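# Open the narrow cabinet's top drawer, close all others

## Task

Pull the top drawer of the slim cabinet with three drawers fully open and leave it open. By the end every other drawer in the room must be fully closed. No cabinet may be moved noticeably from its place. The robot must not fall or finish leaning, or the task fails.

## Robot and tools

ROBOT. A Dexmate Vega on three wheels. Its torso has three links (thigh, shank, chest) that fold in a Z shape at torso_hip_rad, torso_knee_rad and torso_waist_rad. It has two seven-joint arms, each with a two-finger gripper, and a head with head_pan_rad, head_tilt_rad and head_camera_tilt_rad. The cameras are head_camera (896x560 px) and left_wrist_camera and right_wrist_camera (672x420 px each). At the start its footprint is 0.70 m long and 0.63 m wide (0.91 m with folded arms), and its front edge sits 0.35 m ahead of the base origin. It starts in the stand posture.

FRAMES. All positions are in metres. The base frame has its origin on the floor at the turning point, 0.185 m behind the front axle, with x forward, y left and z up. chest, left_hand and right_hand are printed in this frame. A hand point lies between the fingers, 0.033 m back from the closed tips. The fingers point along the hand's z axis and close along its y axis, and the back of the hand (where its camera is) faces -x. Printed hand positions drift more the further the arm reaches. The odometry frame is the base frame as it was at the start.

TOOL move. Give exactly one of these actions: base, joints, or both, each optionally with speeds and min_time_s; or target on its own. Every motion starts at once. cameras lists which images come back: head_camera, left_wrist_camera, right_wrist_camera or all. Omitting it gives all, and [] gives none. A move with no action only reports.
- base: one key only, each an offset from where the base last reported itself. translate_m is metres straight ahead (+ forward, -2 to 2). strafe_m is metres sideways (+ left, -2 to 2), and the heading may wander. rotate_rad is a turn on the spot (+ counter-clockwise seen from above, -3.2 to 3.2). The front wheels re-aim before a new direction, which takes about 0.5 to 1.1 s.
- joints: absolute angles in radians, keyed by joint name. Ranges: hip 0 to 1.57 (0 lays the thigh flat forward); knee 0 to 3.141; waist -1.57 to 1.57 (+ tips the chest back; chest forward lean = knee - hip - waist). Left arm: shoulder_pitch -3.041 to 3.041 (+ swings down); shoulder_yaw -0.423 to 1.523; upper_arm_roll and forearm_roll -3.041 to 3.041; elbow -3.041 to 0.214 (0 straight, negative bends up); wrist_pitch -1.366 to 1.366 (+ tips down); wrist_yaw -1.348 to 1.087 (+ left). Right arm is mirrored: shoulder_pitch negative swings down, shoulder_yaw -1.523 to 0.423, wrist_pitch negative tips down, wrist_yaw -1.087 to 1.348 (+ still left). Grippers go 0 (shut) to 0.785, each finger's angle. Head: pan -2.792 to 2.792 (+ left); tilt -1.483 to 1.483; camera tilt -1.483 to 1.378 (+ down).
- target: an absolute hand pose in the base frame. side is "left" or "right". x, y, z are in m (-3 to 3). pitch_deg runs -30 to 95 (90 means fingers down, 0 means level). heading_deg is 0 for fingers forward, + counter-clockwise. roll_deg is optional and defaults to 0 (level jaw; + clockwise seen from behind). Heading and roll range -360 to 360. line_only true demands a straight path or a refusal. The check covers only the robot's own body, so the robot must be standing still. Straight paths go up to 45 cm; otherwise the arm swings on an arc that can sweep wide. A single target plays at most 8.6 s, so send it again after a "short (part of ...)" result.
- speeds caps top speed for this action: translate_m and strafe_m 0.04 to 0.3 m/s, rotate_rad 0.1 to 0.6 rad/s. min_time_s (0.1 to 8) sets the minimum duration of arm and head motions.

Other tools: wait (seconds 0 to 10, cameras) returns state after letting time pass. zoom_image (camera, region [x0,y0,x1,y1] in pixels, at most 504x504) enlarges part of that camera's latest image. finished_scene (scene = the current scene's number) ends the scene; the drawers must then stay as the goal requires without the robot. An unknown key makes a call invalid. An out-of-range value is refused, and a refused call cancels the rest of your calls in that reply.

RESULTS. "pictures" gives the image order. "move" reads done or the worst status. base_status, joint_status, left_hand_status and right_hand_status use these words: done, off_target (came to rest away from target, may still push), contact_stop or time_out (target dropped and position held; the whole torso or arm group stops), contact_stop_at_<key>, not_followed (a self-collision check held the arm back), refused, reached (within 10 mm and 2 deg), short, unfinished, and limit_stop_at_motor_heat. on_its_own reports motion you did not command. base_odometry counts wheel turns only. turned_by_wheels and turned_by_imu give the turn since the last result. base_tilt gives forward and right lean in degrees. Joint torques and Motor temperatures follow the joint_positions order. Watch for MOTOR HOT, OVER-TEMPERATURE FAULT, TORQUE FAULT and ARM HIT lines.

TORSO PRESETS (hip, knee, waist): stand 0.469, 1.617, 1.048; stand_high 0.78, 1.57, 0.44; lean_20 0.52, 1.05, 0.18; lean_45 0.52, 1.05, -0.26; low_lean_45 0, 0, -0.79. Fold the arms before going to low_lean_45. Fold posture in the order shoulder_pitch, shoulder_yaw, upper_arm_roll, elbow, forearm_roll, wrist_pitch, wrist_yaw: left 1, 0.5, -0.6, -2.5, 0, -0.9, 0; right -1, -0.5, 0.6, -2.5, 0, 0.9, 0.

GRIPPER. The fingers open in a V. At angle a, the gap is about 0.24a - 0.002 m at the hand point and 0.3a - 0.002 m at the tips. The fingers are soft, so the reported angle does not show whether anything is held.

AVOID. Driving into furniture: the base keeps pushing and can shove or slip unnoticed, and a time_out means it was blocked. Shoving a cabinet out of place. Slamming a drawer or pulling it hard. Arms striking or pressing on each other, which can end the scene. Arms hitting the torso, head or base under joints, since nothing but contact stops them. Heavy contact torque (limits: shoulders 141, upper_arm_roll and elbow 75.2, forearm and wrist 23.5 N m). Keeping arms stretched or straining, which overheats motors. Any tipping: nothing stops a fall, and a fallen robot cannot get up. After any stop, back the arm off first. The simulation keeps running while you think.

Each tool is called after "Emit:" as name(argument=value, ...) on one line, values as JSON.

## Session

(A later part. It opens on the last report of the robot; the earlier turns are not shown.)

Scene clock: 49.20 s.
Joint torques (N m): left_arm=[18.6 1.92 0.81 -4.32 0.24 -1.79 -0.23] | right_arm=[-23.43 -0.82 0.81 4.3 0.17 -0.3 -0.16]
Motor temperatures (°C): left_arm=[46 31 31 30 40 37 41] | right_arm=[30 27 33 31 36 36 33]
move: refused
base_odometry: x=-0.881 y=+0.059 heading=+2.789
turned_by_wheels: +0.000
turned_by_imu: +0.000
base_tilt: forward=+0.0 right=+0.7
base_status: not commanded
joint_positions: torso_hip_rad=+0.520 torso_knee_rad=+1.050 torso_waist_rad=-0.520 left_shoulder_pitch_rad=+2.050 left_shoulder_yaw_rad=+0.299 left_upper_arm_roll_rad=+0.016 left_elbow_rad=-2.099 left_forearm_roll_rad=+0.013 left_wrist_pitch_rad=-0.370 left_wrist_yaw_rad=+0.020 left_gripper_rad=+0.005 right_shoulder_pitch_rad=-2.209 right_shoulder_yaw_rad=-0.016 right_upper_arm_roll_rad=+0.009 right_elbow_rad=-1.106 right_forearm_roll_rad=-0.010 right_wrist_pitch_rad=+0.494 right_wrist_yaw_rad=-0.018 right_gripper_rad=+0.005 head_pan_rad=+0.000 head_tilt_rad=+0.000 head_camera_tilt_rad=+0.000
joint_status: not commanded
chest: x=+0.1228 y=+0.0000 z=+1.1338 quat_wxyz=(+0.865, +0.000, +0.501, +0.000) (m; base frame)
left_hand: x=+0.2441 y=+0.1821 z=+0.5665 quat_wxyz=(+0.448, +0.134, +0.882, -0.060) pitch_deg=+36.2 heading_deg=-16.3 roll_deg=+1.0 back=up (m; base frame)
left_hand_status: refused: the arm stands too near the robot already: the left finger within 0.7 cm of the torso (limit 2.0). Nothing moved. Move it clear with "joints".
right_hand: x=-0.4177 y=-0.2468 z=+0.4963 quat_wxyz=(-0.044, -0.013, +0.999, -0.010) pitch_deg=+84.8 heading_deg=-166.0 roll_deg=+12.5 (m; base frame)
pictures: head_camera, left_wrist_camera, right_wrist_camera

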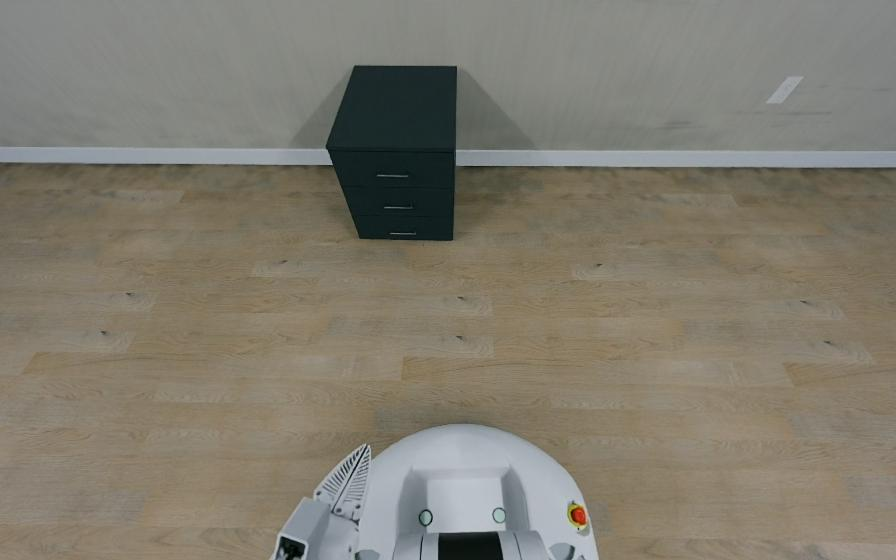

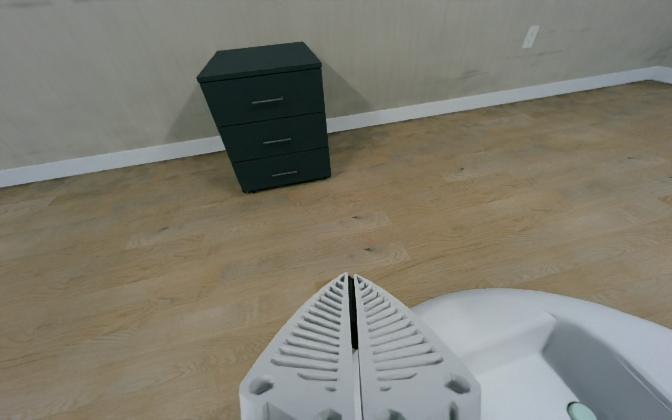

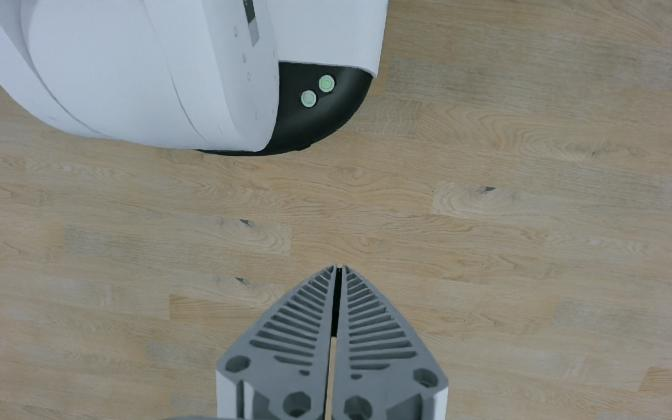

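Emit:
move(joints={"left_shoulder_pitch_rad":1.4,"left_shoulder_yaw_rad":0.1}, cameras=["head_camera"])

Emit:
move(target={"side":"left","x":0.62,"y":0.22,"z":0.48,"pitch_deg":35,"heading_deg":0,"roll_deg":90})

Scene clock: 53.10 s.
Joint torques (N m): left_arm=[-4.75 -2.46 -0.36 -7.32 0.01 -1.94 -0.39] | right_arm=[-22.77 -0.66 0.55 4.08 0.13 -0.41 -0.1]
Motor temperatures (°C): left_arm=[44 31 31 30 40 37 41] | right_arm=[30 27 33 31 36 36 33]
move: done
base_odometry: x=-0.881 y=+0.059 heading=+2.789
turned_by_wheels: +0.000
turned_by_imu: +0.000
base_tilt: forward=+0.0 right=+0.7
base_status: not commanded
joint_positions: torso_hip_rad=+0.520 torso_knee_rad=+1.050 torso_waist_rad=-0.520 left_shoulder_pitch_rad=+1.404 left_shoulder_yaw_rad=+0.102 left_upper_arm_roll_rad=+0.016 left_elbow_rad=-2.100 left_forearm_roll_rad=+0.013 left_wrist_pitch_rad=-0.370 left_wrist_yaw_rad=+0.020 left_gripper_rad=+0.005 right_shoulder_pitch_rad=-2.209 right_shoulder_yaw_rad=-0.016 right_upper_arm_roll_rad=+0.009 right_elbow_rad=-1.106 right_forearm_roll_rad=-0.010 right_wrist_pitch_rad=+0.494 right_wrist_yaw_rad=-0.018 right_gripper_rad=+0.005 head_pan_rad=+0.000 head_tilt_rad=+0.000 head_camera_tilt_rad=+0.000
joint_status: all done
chest: x=+0.1228 y=+0.0000 z=+1.1338 quat_wxyz=(+0.865, +0.000, +0.501, +0.000) (m; base frame)
left_hand: x=+0.5664 y=+0.2100 z=+0.7588 quat_wxyz=(+0.712, +0.049, +0.700, -0.004) pitch_deg=-0.8 heading_deg=-4.3 roll_deg=+3.6 back=up (m; base frame)
right_hand: x=-0.4177 y=-0.2468 z=+0.4963 quat_wxyz=(-0.044, -0.013, +0.999, -0.010) pitch_deg=+84.8 heading_deg=-166.0 roll_deg=+12.5 (m; base frame)
pictures: head_camera

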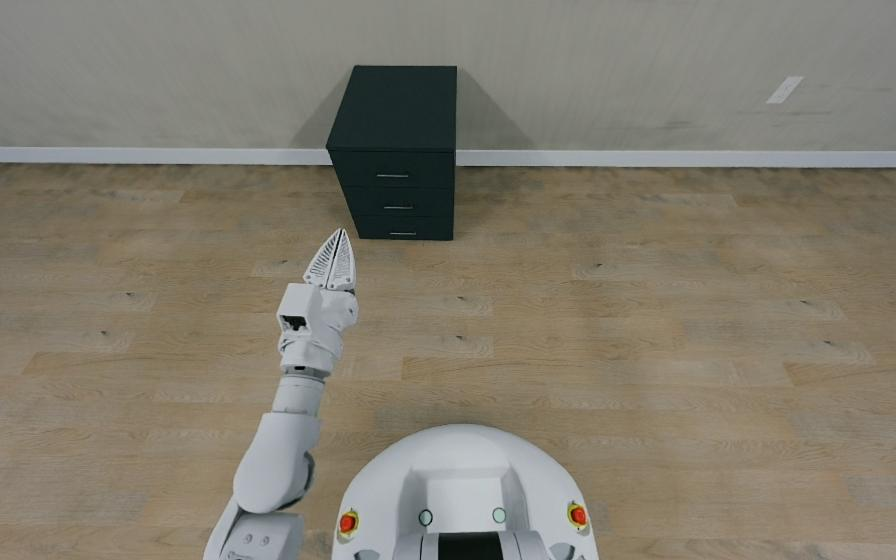

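Scene clock: 58.50 s.
Joint torques (N m): left_arm=[-13.2 3.46 -1.85 -5.46 1.23 0.14 0.63] | right_arm=[-24.27 -0.76 0.5 6.05 -0.06 0.42 0]
Motor temperatures (°C): left_arm=[43 31 31 29 40 37 41] | right_arm=[30 27 33 31 36 36 33]
move: done
base_odometry: x=-0.881 y=+0.059 heading=+2.789
turned_by_wheels: +0.000
turned_by_imu: +0.000
base_tilt: forward=+0.1 right=+0.8
base_status: not commanded
joint_positions: torso_hip_rad=+0.520 torso_knee_rad=+1.050 torso_waist_rad=-0.520 left_shoulder_pitch_rad=+0.932 left_shoulder_yaw_rad=+0.391 left_upper_arm_roll_rad=+0.370 left_elbow_rad=-1.752 left_forearm_roll_rad=+1.216 left_wrist_pitch_rad=+0.408 left_wrist_yaw_rad=-0.231 left_gripper_rad=+0.005 right_shoulder_pitch_rad=-2.209 right_shoulder_yaw_rad=-0.016 right_upper_arm_roll_rad=+0.009 right_elbow_rad=-1.106 right_forearm_roll_rad=-0.010 right_wrist_pitch_rad=+0.494 right_wrist_yaw_rad=-0.018 right_gripper_rad=+0.005 head_pan_rad=+0.000 head_tilt_rad=+0.000 head_camera_tilt_rad=+0.000
joint_status: not commanded
chest: x=+0.1228 y=+0.0000 z=+1.1338 quat_wxyz=(+0.865, +0.000, +0.501, +0.000) (m; base frame)
left_hand: x=+0.6196 y=+0.2198 z=+0.4804 quat_wxyz=(+0.328, +0.626, +0.628, +0.325) pitch_deg=+35.0 heading_deg=-0.1 roll_deg=+89.7 (m; base frame)
left_hand_status: reached (straight line, planned for 4.1 s): 1 mm and 0.3 deg off.
right_hand: x=-0.4177 y=-0.2468 z=+0.4963 quat_wxyz=(-0.044, -0.013, +0.999, -0.010) pitch_deg=+84.8 heading_deg=-166.0 roll_deg=+12.5 (m; base frame)
pictures: head_camera, left_wrist_camera, right_wrist_camera

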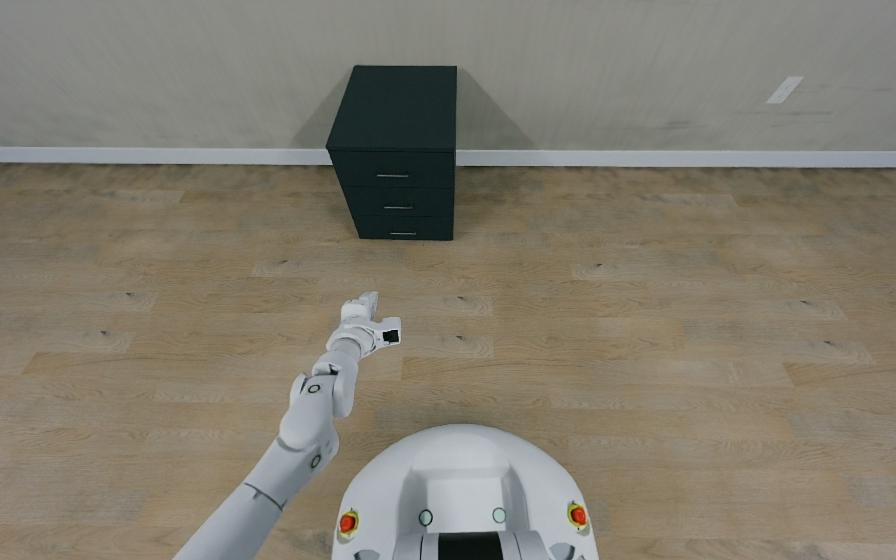

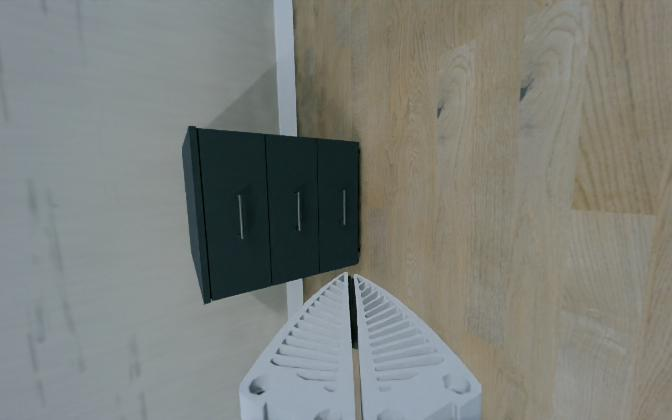

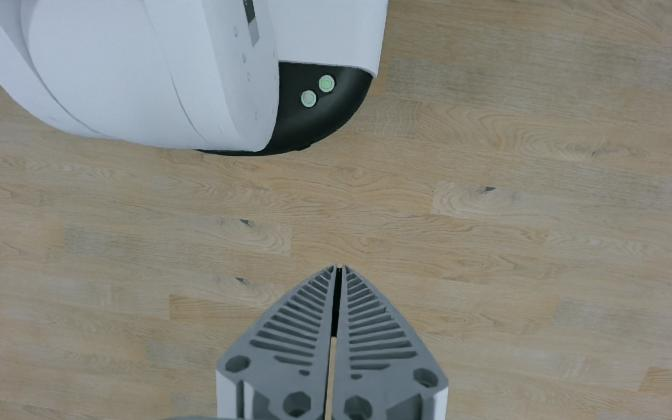

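Emit:
move(base={"translate_m":0.35}, joints={"left_gripper_rad":0.25,"head_camera_tilt_rad":0}, cameras=[])

Emit:
move(target={"side":"left","x":0.64,"y":0.21,"z":0.43,"pitch_deg":28,"heading_deg":0,"roll_deg":90})

Emit:
zoom_image(camera="head_camera", region=[250, 50, 550, 350])

Emit:
zoom_image(camera="left_wrist_camera", region=[50, 50, 450, 420])

Scene clock: 61.73 s.
Joint torques (N m): left_arm=[-11.38 2.76 -1.58 -7.33 1.12 -0.23 0.76] | right_arm=[-23.92 -1.51 0.47 4.64 0.11 0.12 0.06]
Motor temperatures (°C): left_arm=[42 31 31 29 40 37 41] | right_arm=[30 27 33 31 36 36 33]
move: done
base_odometry: x=-1.210 y=+0.180 heading=+2.788
turned_by_wheels: -0.001
turned_by_imu: -0.001
base_tilt: forward=+0.1 right=+0.7
base_status: done
joint_positions: torso_hip_rad=+0.520 torso_knee_rad=+1.050 torso_waist_rad=-0.520 left_shoulder_pitch_rad=+0.930 left_shoulder_yaw_rad=+0.391 left_upper_arm_roll_rad=+0.372 left_elbow_rad=-1.750 left_forearm_roll_rad=+1.220 left_wrist_pitch_rad=+0.410 left_wrist_yaw_rad=-0.232 left_gripper_rad=+0.250 right_shoulder_pitch_rad=-2.209 right_shoulder_yaw_rad=-0.016 right_upper_arm_roll_rad=+0.009 right_elbow_rad=-1.106 right_forearm_roll_rad=-0.010 right_wrist_pitch_rad=+0.494 right_wrist_yaw_rad=-0.018 right_gripper_rad=+0.005 head_pan_rad=+0.000 head_tilt_rad=+0.000 head_camera_tilt_rad=+0.000
joint_status: all done
chest: x=+0.1229 y=+0.0000 z=+1.1338 quat_wxyz=(+0.865, +0.000, +0.501, +0.000) (m; base frame)
left_hand: x=+0.6199 y=+0.2200 z=+0.4798 quat_wxyz=(+0.326, +0.627, +0.627, +0.326) pitch_deg=+35.0 heading_deg=+0.0 roll_deg=+90.0 (m; base frame)
right_hand: x=-0.4177 y=-0.2468 z=+0.4964 quat_wxyz=(-0.044, -0.013, +0.999, -0.010) pitch_deg=+84.8 heading_deg=-166.0 roll_deg=+12.5 (m; base frame)
pictures: none
No camera images: "cameras" was empty.

Scene clock: 64.67 s.
Joint torques (N m): left_arm=[-13.67 -3.1 -0.71 -5.91 0.74 0 1.21] | right_arm=[-22.59 -3.05 0.21 5.38 0.12 -0.05 0.02]
Motor temperatures (°C): left_arm=[41 31 31 29 40 36 41] | right_arm=[30 27 33 31 36 36 33]
move: done
base_odometry: x=-1.210 y=+0.180 heading=+2.788
turned_by_wheels: +0.000
turned_by_imu: +0.000
base_tilt: forward=+0.0 right=+0.8
base_status: not commanded
joint_positions: torso_hip_rad=+0.520 torso_knee_rad=+1.050 torso_waist_rad=-0.520 left_shoulder_pitch_rad=+0.791 left_shoulder_yaw_rad=+0.275 left_upper_arm_roll_rad=+0.421 left_elbow_rad=-1.329 left_forearm_roll_rad=+1.184 left_wrist_pitch_rad=+0.322 left_wrist_yaw_rad=+0.145 left_gripper_rad=+0.250 right_shoulder_pitch_rad=-2.209 right_shoulder_yaw_rad=-0.016 right_upper_arm_roll_rad=+0.009 right_elbow_rad=-1.106 right_forearm_roll_rad=-0.010 right_wrist_pitch_rad=+0.494 right_wrist_yaw_rad=-0.018 right_gripper_rad=+0.005 head_pan_rad=+0.000 head_tilt_rad=+0.000 head_camera_tilt_rad=+0.000
joint_status: not commanded
chest: x=+0.1229 y=+0.0000 z=+1.1338 quat_wxyz=(+0.865, +0.000, +0.501, +0.000) (m; base frame)
left_hand: x=+0.6397 y=+0.2104 z=+0.4301 quat_wxyz=(+0.364, +0.606, +0.606, +0.364) pitch_deg=+28.1 heading_deg=+0.0 roll_deg=-90.0 (m; base frame)
left_hand_status: reached (straight line, planned for 1.7 s): 1 mm and 0.1 deg off.
right_hand: x=-0.4177 y=-0.2468 z=+0.4964 quat_wxyz=(-0.044, -0.013, +0.999, -0.010) pitch_deg=+84.8 heading_deg=-166.0 roll_deg=+12.5 (m; base frame)
pictures: head_camera, left_wrist_camera, right_wrist_camera

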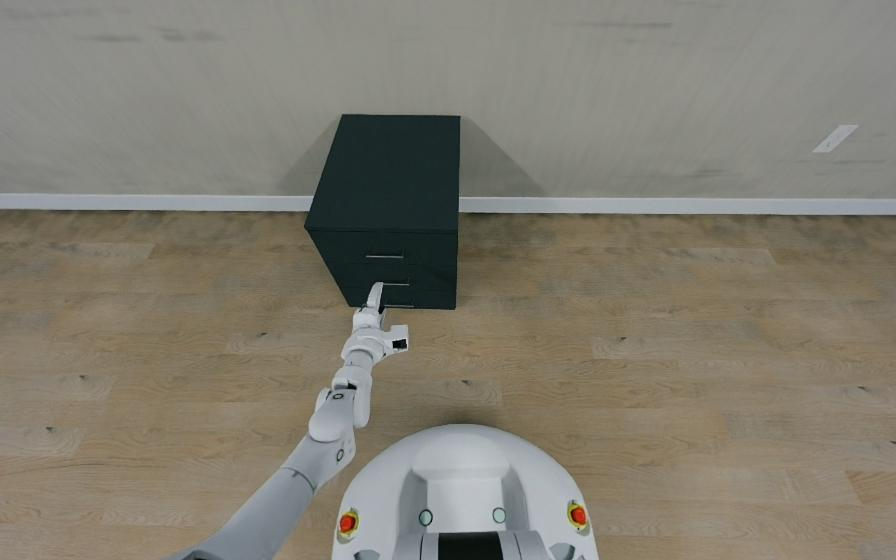

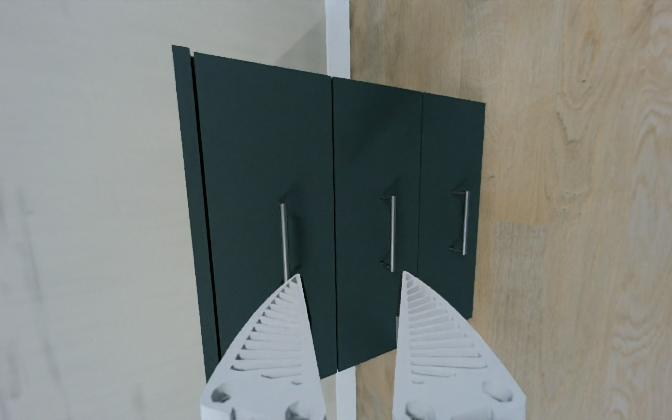

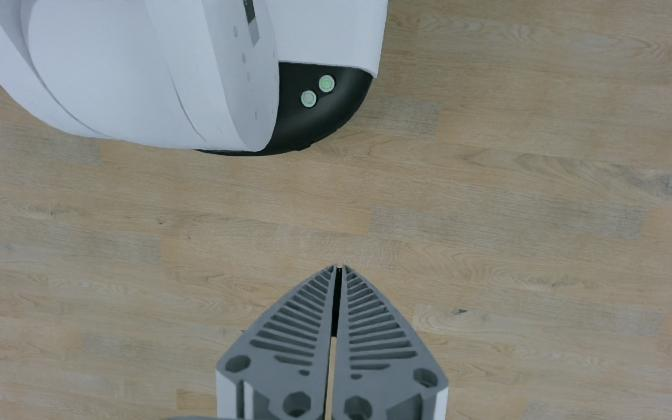

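Scaled by 1.680 from the camera's 896x560 image, which has a finer 960x600 frame.

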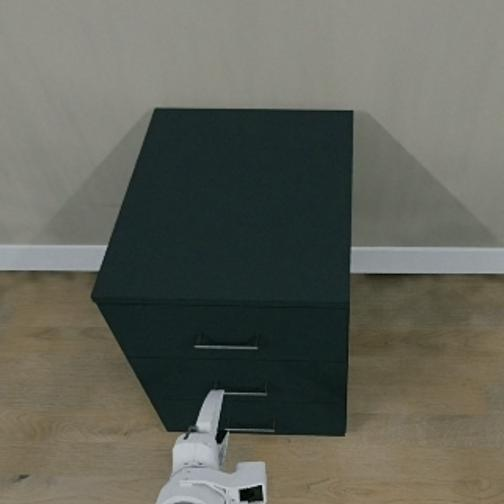

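Scaled by 1.260 from the camera's 672x420 image, which has a finer 960x600 frame.

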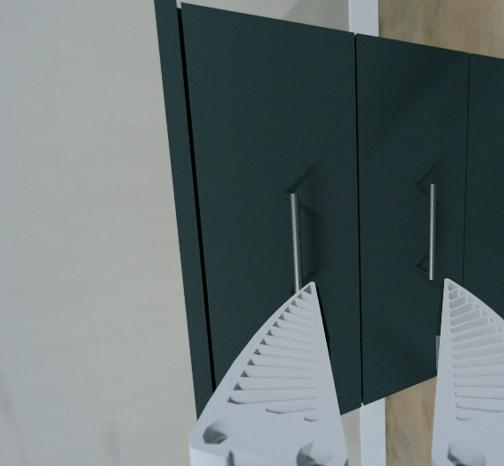

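Emit:
move(target={"side":"left","x":0.66,"y":0.21,"z":0.405,"pitch_deg":28,"heading_deg":0,"roll_deg":90}, cameras=[])

Emit:
move(base={"translate_m":0.12}, joints={"left_gripper_rad":0.2})

Emit:
zoom_image(camera="head_camera", region=[300, 200, 500, 400])

Emit:
zoom_image(camera="left_wrist_camera", region=[150, 150, 450, 400])

Scene clock: 67.70 s.
Joint torques (N m): left_arm=[-16.65 -1.86 -0.14 -5.95 0.48 -0.82 1.2] | right_arm=[-23.65 -1.14 0.54 3.76 0.12 -0.02 -0.18]
Motor temperatures (°C): left_arm=[40 31 31 29 40 36 41] | right_arm=[30 27 33 31 36 36 33]
move: done
base_odometry: x=-1.210 y=+0.180 heading=+2.788
turned_by_wheels: +0.000
turned_by_imu: +0.000
base_tilt: forward=+0.0 right=+0.8
base_status: not commanded
joint_positions: torso_hip_rad=+0.520 torso_knee_rad=+1.050 torso_waist_rad=-0.520 left_shoulder_pitch_rad=+0.673 left_shoulder_yaw_rad=+0.227 left_upper_arm_roll_rad=+0.436 left_elbow_rad=-1.110 left_forearm_roll_rad=+1.160 left_wrist_pitch_rad=+0.272 left_wrist_yaw_rad=+0.232 left_gripper_rad=+0.250 right_shoulder_pitch_rad=-2.209 right_shoulder_yaw_rad=-0.016 right_upper_arm_roll_rad=+0.009 right_elbow_rad=-1.106 right_forearm_roll_rad=-0.010 right_wrist_pitch_rad=+0.494 right_wrist_yaw_rad=-0.018 right_gripper_rad=+0.005 head_pan_rad=+0.000 head_tilt_rad=+0.000 head_camera_tilt_rad=+0.000
joint_status: not commanded
chest: x=+0.1229 y=+0.0000 z=+1.1338 quat_wxyz=(+0.865, +0.000, +0.501, +0.000) (m; base frame)
left_hand: x=+0.6594 y=+0.2103 z=+0.4052 quat_wxyz=(+0.364, +0.606, +0.606, +0.364) pitch_deg=+28.0 heading_deg=+0.0 roll_deg=-90.0 (m; base frame)
left_hand_status: reached (straight line, planned for 1.0 s): 1 mm and 0.0 deg off.
right_hand: x=-0.4177 y=-0.2468 z=+0.4964 quat_wxyz=(-0.044, -0.013, +0.999, -0.010) pitch_deg=+84.8 heading_deg=-166.0 roll_deg=+12.5 (m; base frame)
pictures: none
No camera images: "cameras" was empty.

Scene clock: 69.50 s.
Joint torques (N m): left_arm=[-28.25 -4.44 -4.32 -13.3 2.29 -0.23 4.56] | right_arm=[-22.96 -1.43 0.41 4.04 0.05 0.56 -0.14]
Motor temperatures (°C): left_arm=[40 31 31 29 40 36 41] | right_arm=[30 27 33 31 36 36 33]
move: done
base_odometry: x=-1.322 y=+0.222 heading=+2.787
turned_by_wheels: -0.001
turned_by_imu: -0.001
base_tilt: forward=+0.0 right=+0.8
base_status: done
joint_positions: torso_hip_rad=+0.520 torso_knee_rad=+1.050 torso_waist_rad=-0.520 left_shoulder_pitch_rad=+0.672 left_shoulder_yaw_rad=+0.226 left_upper_arm_roll_rad=+0.437 left_elbow_rad=-1.105 left_forearm_roll_rad=+1.159 left_wrist_pitch_rad=+0.271 left_wrist_yaw_rad=+0.232 left_gripper_rad=+0.200 right_shoulder_pitch_rad=-2.209 right_shoulder_yaw_rad=-0.016 right_upper_arm_roll_rad=+0.009 right_elbow_rad=-1.106 right_forearm_roll_rad=-0.010 right_wrist_pitch_rad=+0.494 right_wrist_yaw_rad=-0.018 right_gripper_rad=+0.005 head_pan_rad=+0.000 head_tilt_rad=+0.000 head_camera_tilt_rad=+0.000
joint_status: all done
chest: x=+0.1230 y=+0.0000 z=+1.1337 quat_wxyz=(+0.865, +0.000, +0.501, +0.000) (m; base frame)
left_hand: x=+0.6588 y=+0.2103 z=+0.4035 quat_wxyz=(+0.363, +0.607, +0.607, +0.363) pitch_deg=+28.2 heading_deg=+0.0 roll_deg=-90.0 (m; base frame)
right_hand: x=-0.4177 y=-0.2468 z=+0.4965 quat_wxyz=(-0.044, -0.013, +0.999, -0.010) pitch_deg=+84.8 heading_deg=-166.0 roll_deg=+12.5 (m; base frame)
pictures: head_camera, left_wrist_camera, right_wrist_camera

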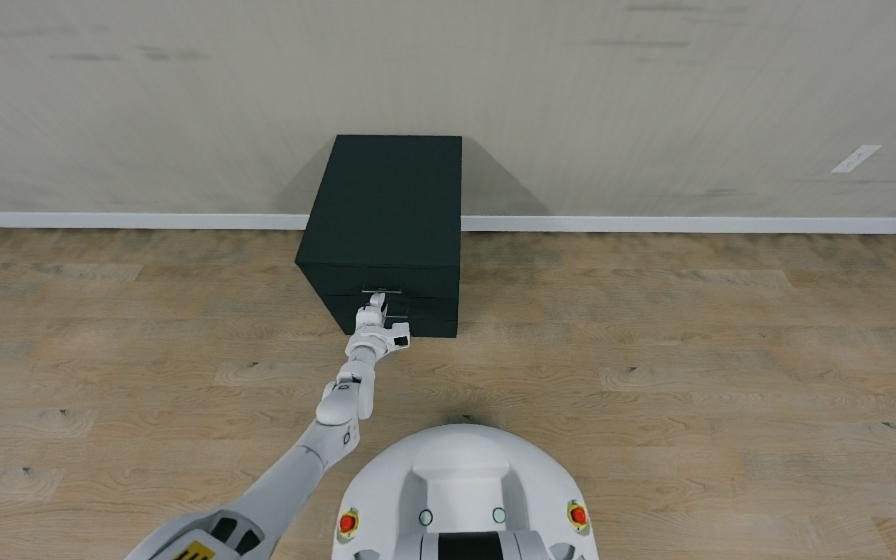

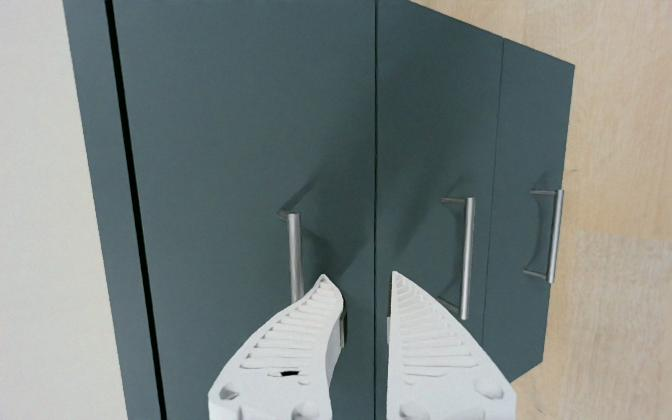

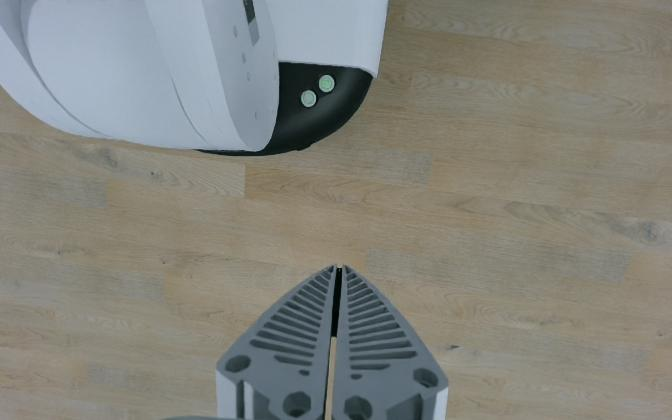

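Scaled by 2.520 from the camera's 896x560 image, which has a finer 960x600 frame.

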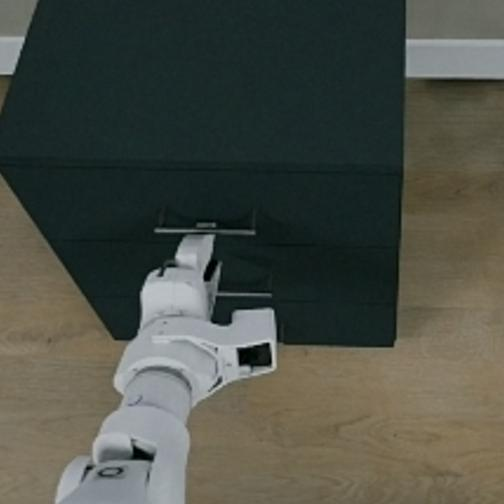

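Scaled by 1.680 from the camera's 672x420 image, which has a finer 960x600 frame.

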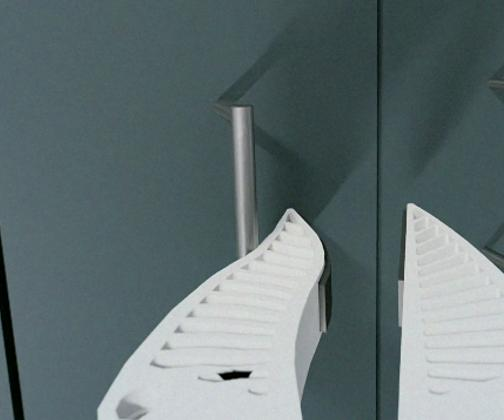

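Emit:
move(base={"translate_m":-0.08}, cameras=[])

Emit:
move(target={"side":"left","x":0.66,"y":0.2,"z":0.438,"pitch_deg":28,"heading_deg":0,"roll_deg":90})

Emit:
zoom_image(camera="left_wrist_camera", region=[150, 150, 450, 400])

Scene clock: 71.50 s.
Joint torques (N m): left_arm=[-15.61 -2.96 -4.86 -6.09 0.83 0.17 1.33] | right_arm=[-22.66 -0.61 0.06 3.34 0.01 0.11 -0.19]
Motor temperatures (°C): left_arm=[39 31 31 29 40 36 41] | right_arm=[30 27 33 31 36 36 33]
move: done
base_odometry: x=-1.247 y=+0.194 heading=+2.787
turned_by_wheels: +0.000
turned_by_imu: +0.000
base_tilt: forward=+0.0 right=+0.7
base_status: done
joint_positions: torso_hip_rad=+0.520 torso_knee_rad=+1.050 torso_waist_rad=-0.520 left_shoulder_pitch_rad=+0.671 left_shoulder_yaw_rad=+0.226 left_upper_arm_roll_rad=+0.437 left_elbow_rad=-1.106 left_forearm_roll_rad=+1.160 left_wrist_pitch_rad=+0.271 left_wrist_yaw_rad=+0.233 left_gripper_rad=+0.200 right_shoulder_pitch_rad=-2.209 right_shoulder_yaw_rad=-0.016 right_upper_arm_roll_rad=+0.009 right_elbow_rad=-1.106 right_forearm_roll_rad=-0.010 right_wrist_pitch_rad=+0.494 right_wrist_yaw_rad=-0.018 right_gripper_rad=+0.005 head_pan_rad=+0.000 head_tilt_rad=+0.000 head_camera_tilt_rad=+0.000
joint_status: not commanded
chest: x=+0.1228 y=+0.0000 z=+1.1338 quat_wxyz=(+0.865, +0.000, +0.501, +0.000) (m; base frame)
left_hand: x=+0.6597 y=+0.2100 z=+0.4048 quat_wxyz=(+0.364, +0.606, +0.606, +0.364) pitch_deg=+28.0 heading_deg=+0.0 roll_deg=-90.0 (m; base frame)
right_hand: x=-0.4177 y=-0.2468 z=+0.4963 quat_wxyz=(-0.044, -0.013, +0.999, -0.010) pitch_deg=+84.8 heading_deg=-166.0 roll_deg=+12.5 (m; base frame)
pictures: none
No camera images: "cameras" was empty.

Scene clock: 73.70 s.
Joint torques (N m): left_arm=[-4.92 1.53 -5.95 -5.17 1.16 0.45 0.68] | right_arm=[-23.11 -0.46 0.46 4.13 0.13 0.22 0.02]
Motor temperatures (°C): left_arm=[39 31 31 29 40 36 41] | right_arm=[30 27 33 31 36 36 33]
move: done
base_odometry: x=-1.247 y=+0.194 heading=+2.787
turned_by_wheels: +0.000
turned_by_imu: +0.000
base_tilt: forward=+0.1 right=+0.7
base_status: not commanded
joint_positions: torso_hip_rad=+0.520 torso_knee_rad=+1.050 torso_waist_rad=-0.520 left_shoulder_pitch_rad=+0.745 left_shoulder_yaw_rad=+0.257 left_upper_arm_roll_rad=+0.436 left_elbow_rad=-1.316 left_forearm_roll_rad=+1.192 left_wrist_pitch_rad=+0.337 left_wrist_yaw_rad=+0.113 left_gripper_rad=+0.200 right_shoulder_pitch_rad=-2.209 right_shoulder_yaw_rad=-0.016 right_upper_arm_roll_rad=+0.009 right_elbow_rad=-1.106 right_forearm_roll_rad=-0.010 right_wrist_pitch_rad=+0.494 right_wrist_yaw_rad=-0.018 right_gripper_rad=+0.005 head_pan_rad=+0.000 head_tilt_rad=+0.000 head_camera_tilt_rad=+0.000
joint_status: not commanded
chest: x=+0.1228 y=+0.0000 z=+1.1338 quat_wxyz=(+0.865, +0.000, +0.501, +0.000) (m; base frame)
left_hand: x=+0.6600 y=+0.2000 z=+0.4373 quat_wxyz=(+0.364, +0.606, +0.606, +0.364) pitch_deg=+28.0 heading_deg=+0.0 roll_deg=+90.0 (m; base frame)
left_hand_status: reached (straight line, planned for 1.0 s): 1 mm and 0.0 deg off.
right_hand: x=-0.4177 y=-0.2468 z=+0.4963 quat_wxyz=(-0.044, -0.013, +0.999, -0.010) pitch_deg=+84.8 heading_deg=-166.0 roll_deg=+12.5 (m; base frame)
pictures: head_camera, left_wrist_camera, right_wrist_camera

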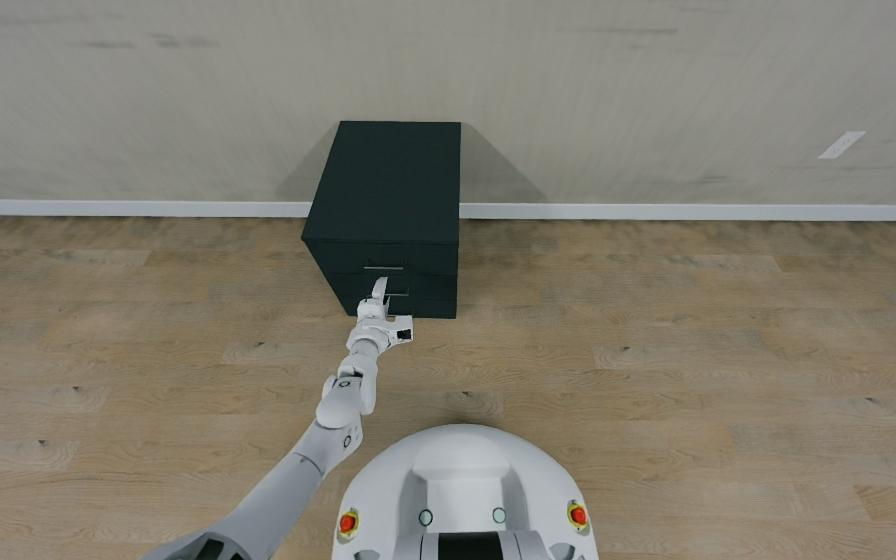

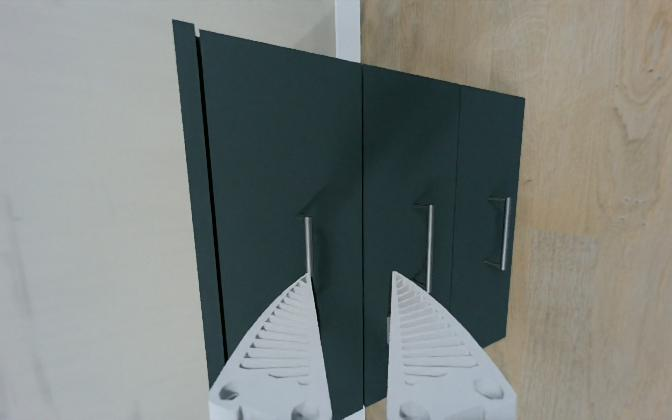

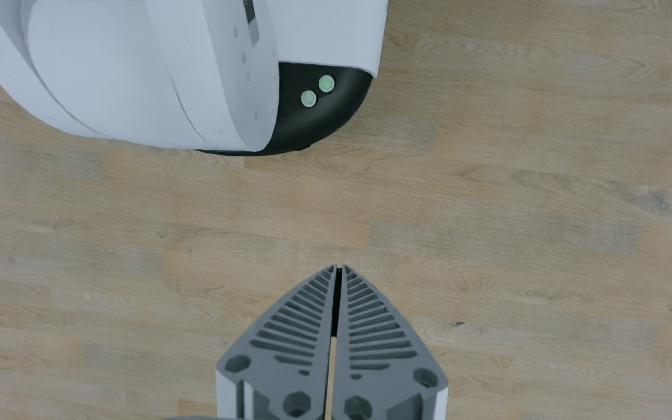

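Scaled by 1.680 from the camera's 672x420 image, which has a finer 960x600 frame.

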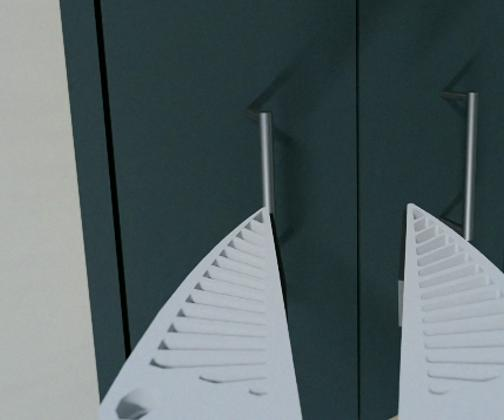

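Emit:
move(target={"side":"left","x":0.66,"y":0.2,"z":0.445,"pitch_deg":28,"heading_deg":0,"roll_deg":90}, cameras=[])

Emit:
move(base={"translate_m":0.085}, speeds={"translate_m":0.08})

Emit:
zoom_image(camera="left_wrist_camera", region=[150, 150, 450, 400])

Emit:
zoom_image(camera="head_camera", region=[300, 200, 500, 400])

Scene clock: 75.27 s.
Joint torques (N m): left_arm=[-3.01 3.28 -5.77 -7.34 1.11 0.08 0.73] | right_arm=[-23.16 -1 0.25 3.96 0.15 -0.12 -0.02]
Motor temperatures (°C): left_arm=[39 31 31 29 40 36 41] | right_arm=[30 27 33 31 36 36 33]
move: done
base_odometry: x=-1.247 y=+0.194 heading=+2.787
turned_by_wheels: +0.000
turned_by_imu: +0.000
base_tilt: forward=+0.0 right=+0.8
base_status: not commanded
joint_positions: torso_hip_rad=+0.520 torso_knee_rad=+1.050 torso_waist_rad=-0.520 left_shoulder_pitch_rad=+0.759 left_shoulder_yaw_rad=+0.266 left_upper_arm_roll_rad=+0.434 left_elbow_rad=-1.356 left_forearm_roll_rad=+1.197 left_wrist_pitch_rad=+0.347 left_wrist_yaw_rad=+0.089 left_gripper_rad=+0.200 right_shoulder_pitch_rad=-2.209 right_shoulder_yaw_rad=-0.016 right_upper_arm_roll_rad=+0.009 right_elbow_rad=-1.106 right_forearm_roll_rad=-0.010 right_wrist_pitch_rad=+0.494 right_wrist_yaw_rad=-0.018 right_gripper_rad=+0.005 head_pan_rad=+0.000 head_tilt_rad=+0.000 head_camera_tilt_rad=+0.000
joint_status: not commanded
chest: x=+0.1228 y=+0.0000 z=+1.1338 quat_wxyz=(+0.865, +0.000, +0.501, +0.000) (m; base frame)
left_hand: x=+0.6600 y=+0.1998 z=+0.4442 quat_wxyz=(+0.364, +0.606, +0.606, +0.364) pitch_deg=+28.0 heading_deg=+0.0 roll_deg=+90.0 (m; base frame)
left_hand_status: reached (straight line, planned for 0.4 s): 1 mm and 0.0 deg off.
right_hand: x=-0.4177 y=-0.2468 z=+0.4963 quat_wxyz=(-0.044, -0.013, +0.999, -0.010) pitch_deg=+84.8 heading_deg=-166.0 roll_deg=+12.5 (m; base frame)
pictures: none
No camera images: "cameras" was empty.

Scene clock: 77.17 s.
Joint torques (N m): left_arm=[-9.54 2.08 -6.95 -7.09 1.26 0.7 1.03] | right_arm=[-23.54 -1.26 0.56 4.32 0 -0.24 -0.09]
Motor temperatures (°C): left_arm=[38 31 31 28 40 36 41] | right_arm=[30 27 33 31 36 36 33]
move: done
base_odometry: x=-1.327 y=+0.223 heading=+2.786
turned_by_wheels: -0.001
turned_by_imu: -0.001
base_tilt: forward=+0.0 right=+0.7
base_status: done
joint_positions: torso_hip_rad=+0.520 torso_knee_rad=+1.050 torso_waist_rad=-0.520 left_shoulder_pitch_rad=+0.761 left_shoulder_yaw_rad=+0.267 left_upper_arm_roll_rad=+0.433 left_elbow_rad=-1.360 left_forearm_roll_rad=+1.198 left_wrist_pitch_rad=+0.348 left_wrist_yaw_rad=+0.087 left_gripper_rad=+0.200 right_shoulder_pitch_rad=-2.209 right_shoulder_yaw_rad=-0.016 right_upper_arm_roll_rad=+0.009 right_elbow_rad=-1.106 right_forearm_roll_rad=-0.010 right_wrist_pitch_rad=+0.494 right_wrist_yaw_rad=-0.018 right_gripper_rad=+0.005 head_pan_rad=+0.000 head_tilt_rad=+0.000 head_camera_tilt_rad=+0.000
joint_status: not commanded
chest: x=+0.1228 y=+0.0000 z=+1.1338 quat_wxyz=(+0.865, +0.000, +0.501, +0.000) (m; base frame)
left_hand: x=+0.6598 y=+0.1998 z=+0.4448 quat_wxyz=(+0.364, +0.606, +0.606, +0.364) pitch_deg=+28.0 heading_deg=+0.0 roll_deg=+90.0 (m; base frame)
right_hand: x=-0.4177 y=-0.2468 z=+0.4963 quat_wxyz=(-0.044, -0.013, +0.999, -0.010) pitch_deg=+84.8 heading_deg=-166.0 roll_deg=+12.6 (m; base frame)
pictures: head_camera, left_wrist_camera, right_wrist_camera

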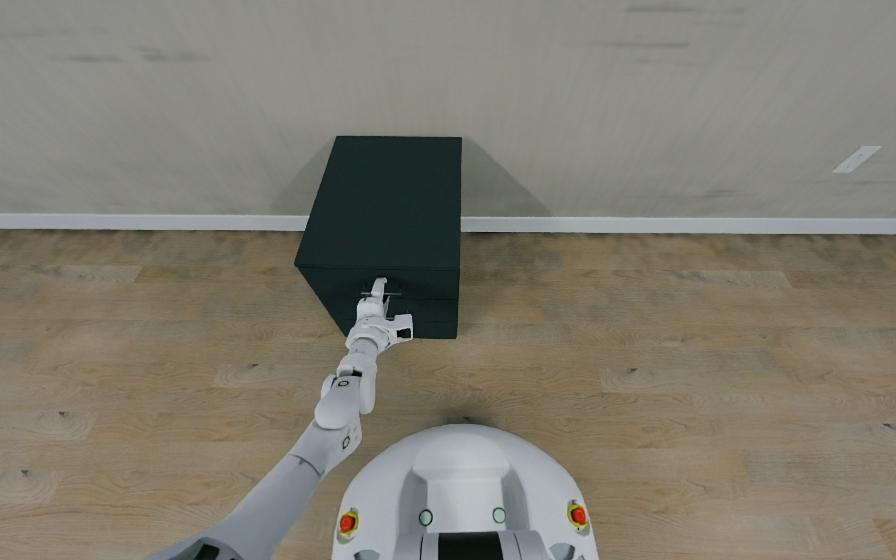

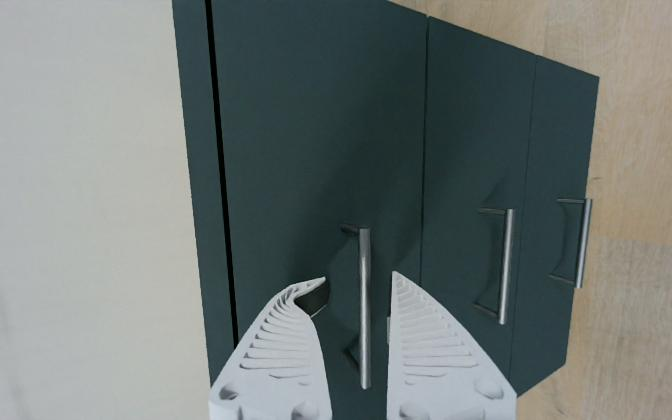

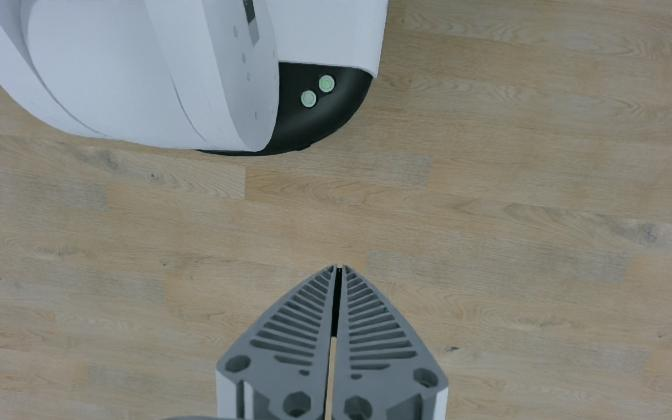

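Scaled by 1.680 from the camera's 672x420 image, which has a finer 960x600 frame.

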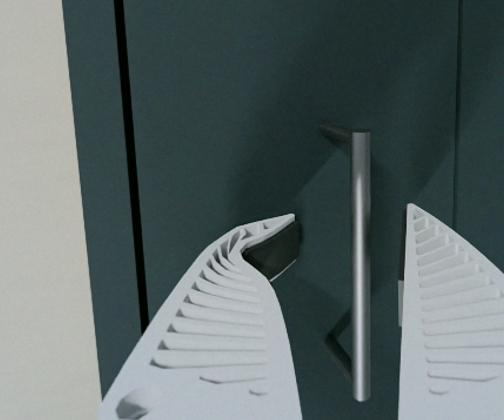

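Scaled by 2.520 from the camera's 896x560 image, which has a finer 960x600 frame.

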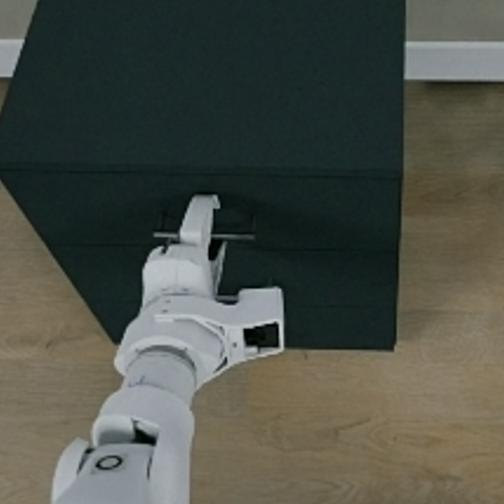

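Emit:
move(joints={"left_gripper_rad":0.0}, cameras=[])

Emit:
move(base={"translate_m":-0.12}, speeds={"translate_m":0.1})

Emit:
zoom_image(camera="left_wrist_camera", region=[150, 150, 450, 400])

Scene clock: 78.17 s.
Joint torques (N m): left_arm=[-13.17 3.8 -6.24 -10.49 2.38 -0.48 3.41] | right_arm=[-22.74 -0.69 0.4 4.76 0.11 -0.46 0]
Motor temperatures (°C): left_arm=[38 31 31 28 40 36 41] | right_arm=[30 27 33 31 36 36 33]
move: done
base_odometry: x=-1.327 y=+0.223 heading=+2.786
turned_by_wheels: +0.000
turned_by_imu: +0.000
base_tilt: forward=+0.0 right=+0.8
base_status: not commanded
joint_positions: torso_hip_rad=+0.520 torso_knee_rad=+1.050 torso_waist_rad=-0.520 left_shoulder_pitch_rad=+0.761 left_shoulder_yaw_rad=+0.267 left_upper_arm_roll_rad=+0.433 left_elbow_rad=-1.360 left_forearm_roll_rad=+1.198 left_wrist_pitch_rad=+0.348 left_wrist_yaw_rad=+0.086 left_gripper_rad=+0.000 right_shoulder_pitch_rad=-2.209 right_shoulder_yaw_rad=-0.016 right_upper_arm_roll_rad=+0.009 right_elbow_rad=-1.106 right_forearm_roll_rad=-0.010 right_wrist_pitch_rad=+0.494 right_wrist_yaw_rad=-0.018 right_gripper_rad=+0.005 head_pan_rad=+0.000 head_tilt_rad=+0.000 head_camera_tilt_rad=+0.000
joint_status: all done
chest: x=+0.1230 y=+0.0000 z=+1.1337 quat_wxyz=(+0.865, +0.000, +0.501, +0.000) (m; base frame)
left_hand: x=+0.6594 y=+0.1999 z=+0.4440 quat_wxyz=(+0.364, +0.606, +0.607, +0.363) pitch_deg=+28.1 heading_deg=+0.0 roll_deg=+90.0 (m; base frame)
right_hand: x=-0.4177 y=-0.2468 z=+0.4964 quat_wxyz=(-0.044, -0.013, +0.999, -0.010) pitch_deg=+84.8 heading_deg=-166.0 roll_deg=+12.5 (m; base frame)
pictures: none
No camera images: "cameras" was empty.

Scene clock: 80.27 s.
Joint torques (N m): left_arm=[-7.85 3.37 -3.25 -6.22 0.57 0.27 0.69] | right_arm=[-22.79 -0.9 -0.11 5.35 0.08 -0.44 -0.37]
Motor temperatures (°C): left_arm=[38 31 31 28 40 36 41] | right_arm=[30 27 33 31 36 36 33]
move: done
base_odometry: x=-1.214 y=+0.182 heading=+2.787
turned_by_wheels: +0.001
turned_by_imu: +0.003
base_tilt: forward=+0.1 right=+0.7
base_status: done
joint_positions: torso_hip_rad=+0.520 torso_knee_rad=+1.050 torso_waist_rad=-0.520 left_shoulder_pitch_rad=+0.761 left_shoulder_yaw_rad=+0.267 left_upper_arm_roll_rad=+0.433 left_elbow_rad=-1.360 left_forearm_roll_rad=+1.198 left_wrist_pitch_rad=+0.348 left_wrist_yaw_rad=+0.087 left_gripper_rad=+0.000 right_shoulder_pitch_rad=-2.209 right_shoulder_yaw_rad=-0.016 right_upper_arm_roll_rad=+0.009 right_elbow_rad=-1.106 right_forearm_roll_rad=-0.010 right_wrist_pitch_rad=+0.494 right_wrist_yaw_rad=-0.018 right_gripper_rad=+0.005 head_pan_rad=+0.000 head_tilt_rad=+0.000 head_camera_tilt_rad=+0.000
joint_status: not commanded
chest: x=+0.1228 y=+0.0000 z=+1.1338 quat_wxyz=(+0.865, +0.000, +0.501, +0.000) (m; base frame)
left_hand: x=+0.6600 y=+0.1999 z=+0.4450 quat_wxyz=(+0.364, +0.606, +0.606, +0.364) pitch_deg=+28.0 heading_deg=+0.0 roll_deg=+90.0 (m; base frame)
right_hand: x=-0.4176 y=-0.2468 z=+0.4963 quat_wxyz=(-0.044, -0.013, +0.999, -0.010) pitch_deg=+84.8 heading_deg=-166.0 roll_deg=+12.6 (m; base frame)
pictures: head_camera, left_wrist_camera, right_wrist_camera

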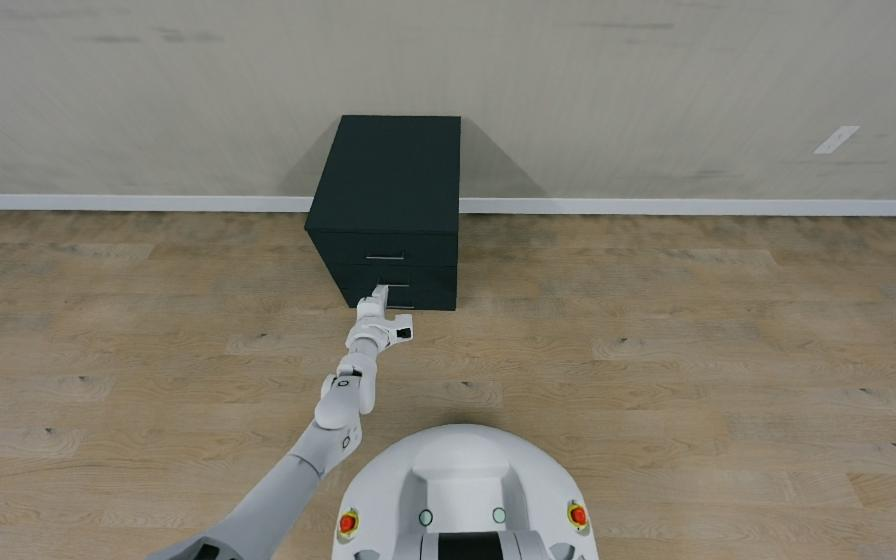

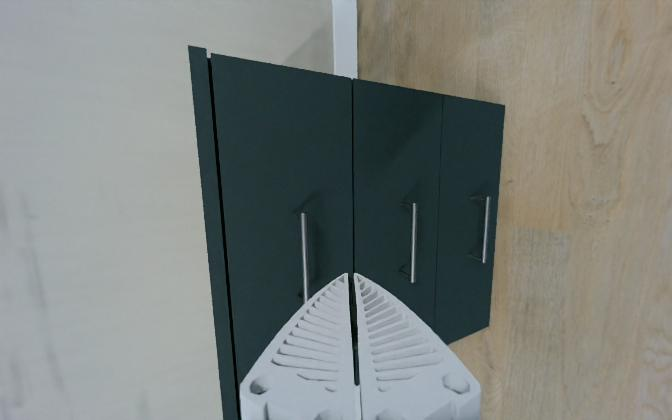

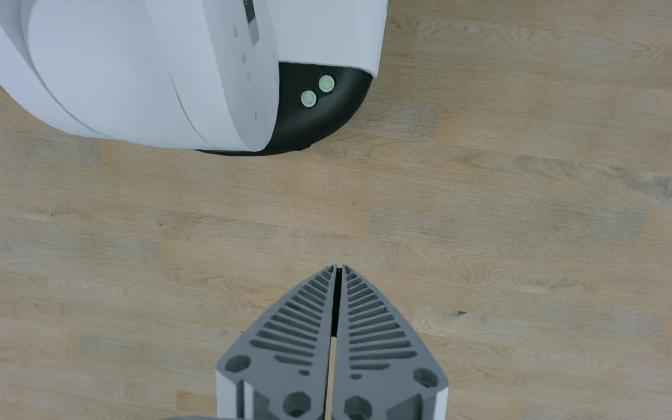

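Scaled by 1.680 from the camera's 672x420 image, which has a finer 960x600 frame.

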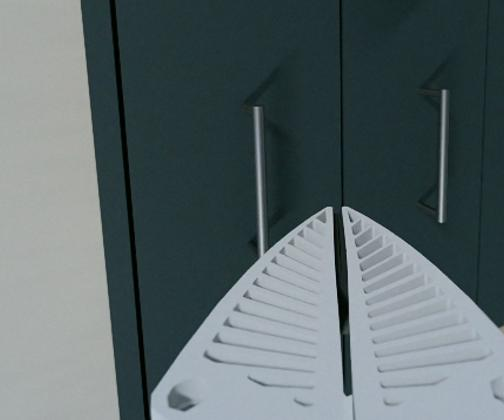

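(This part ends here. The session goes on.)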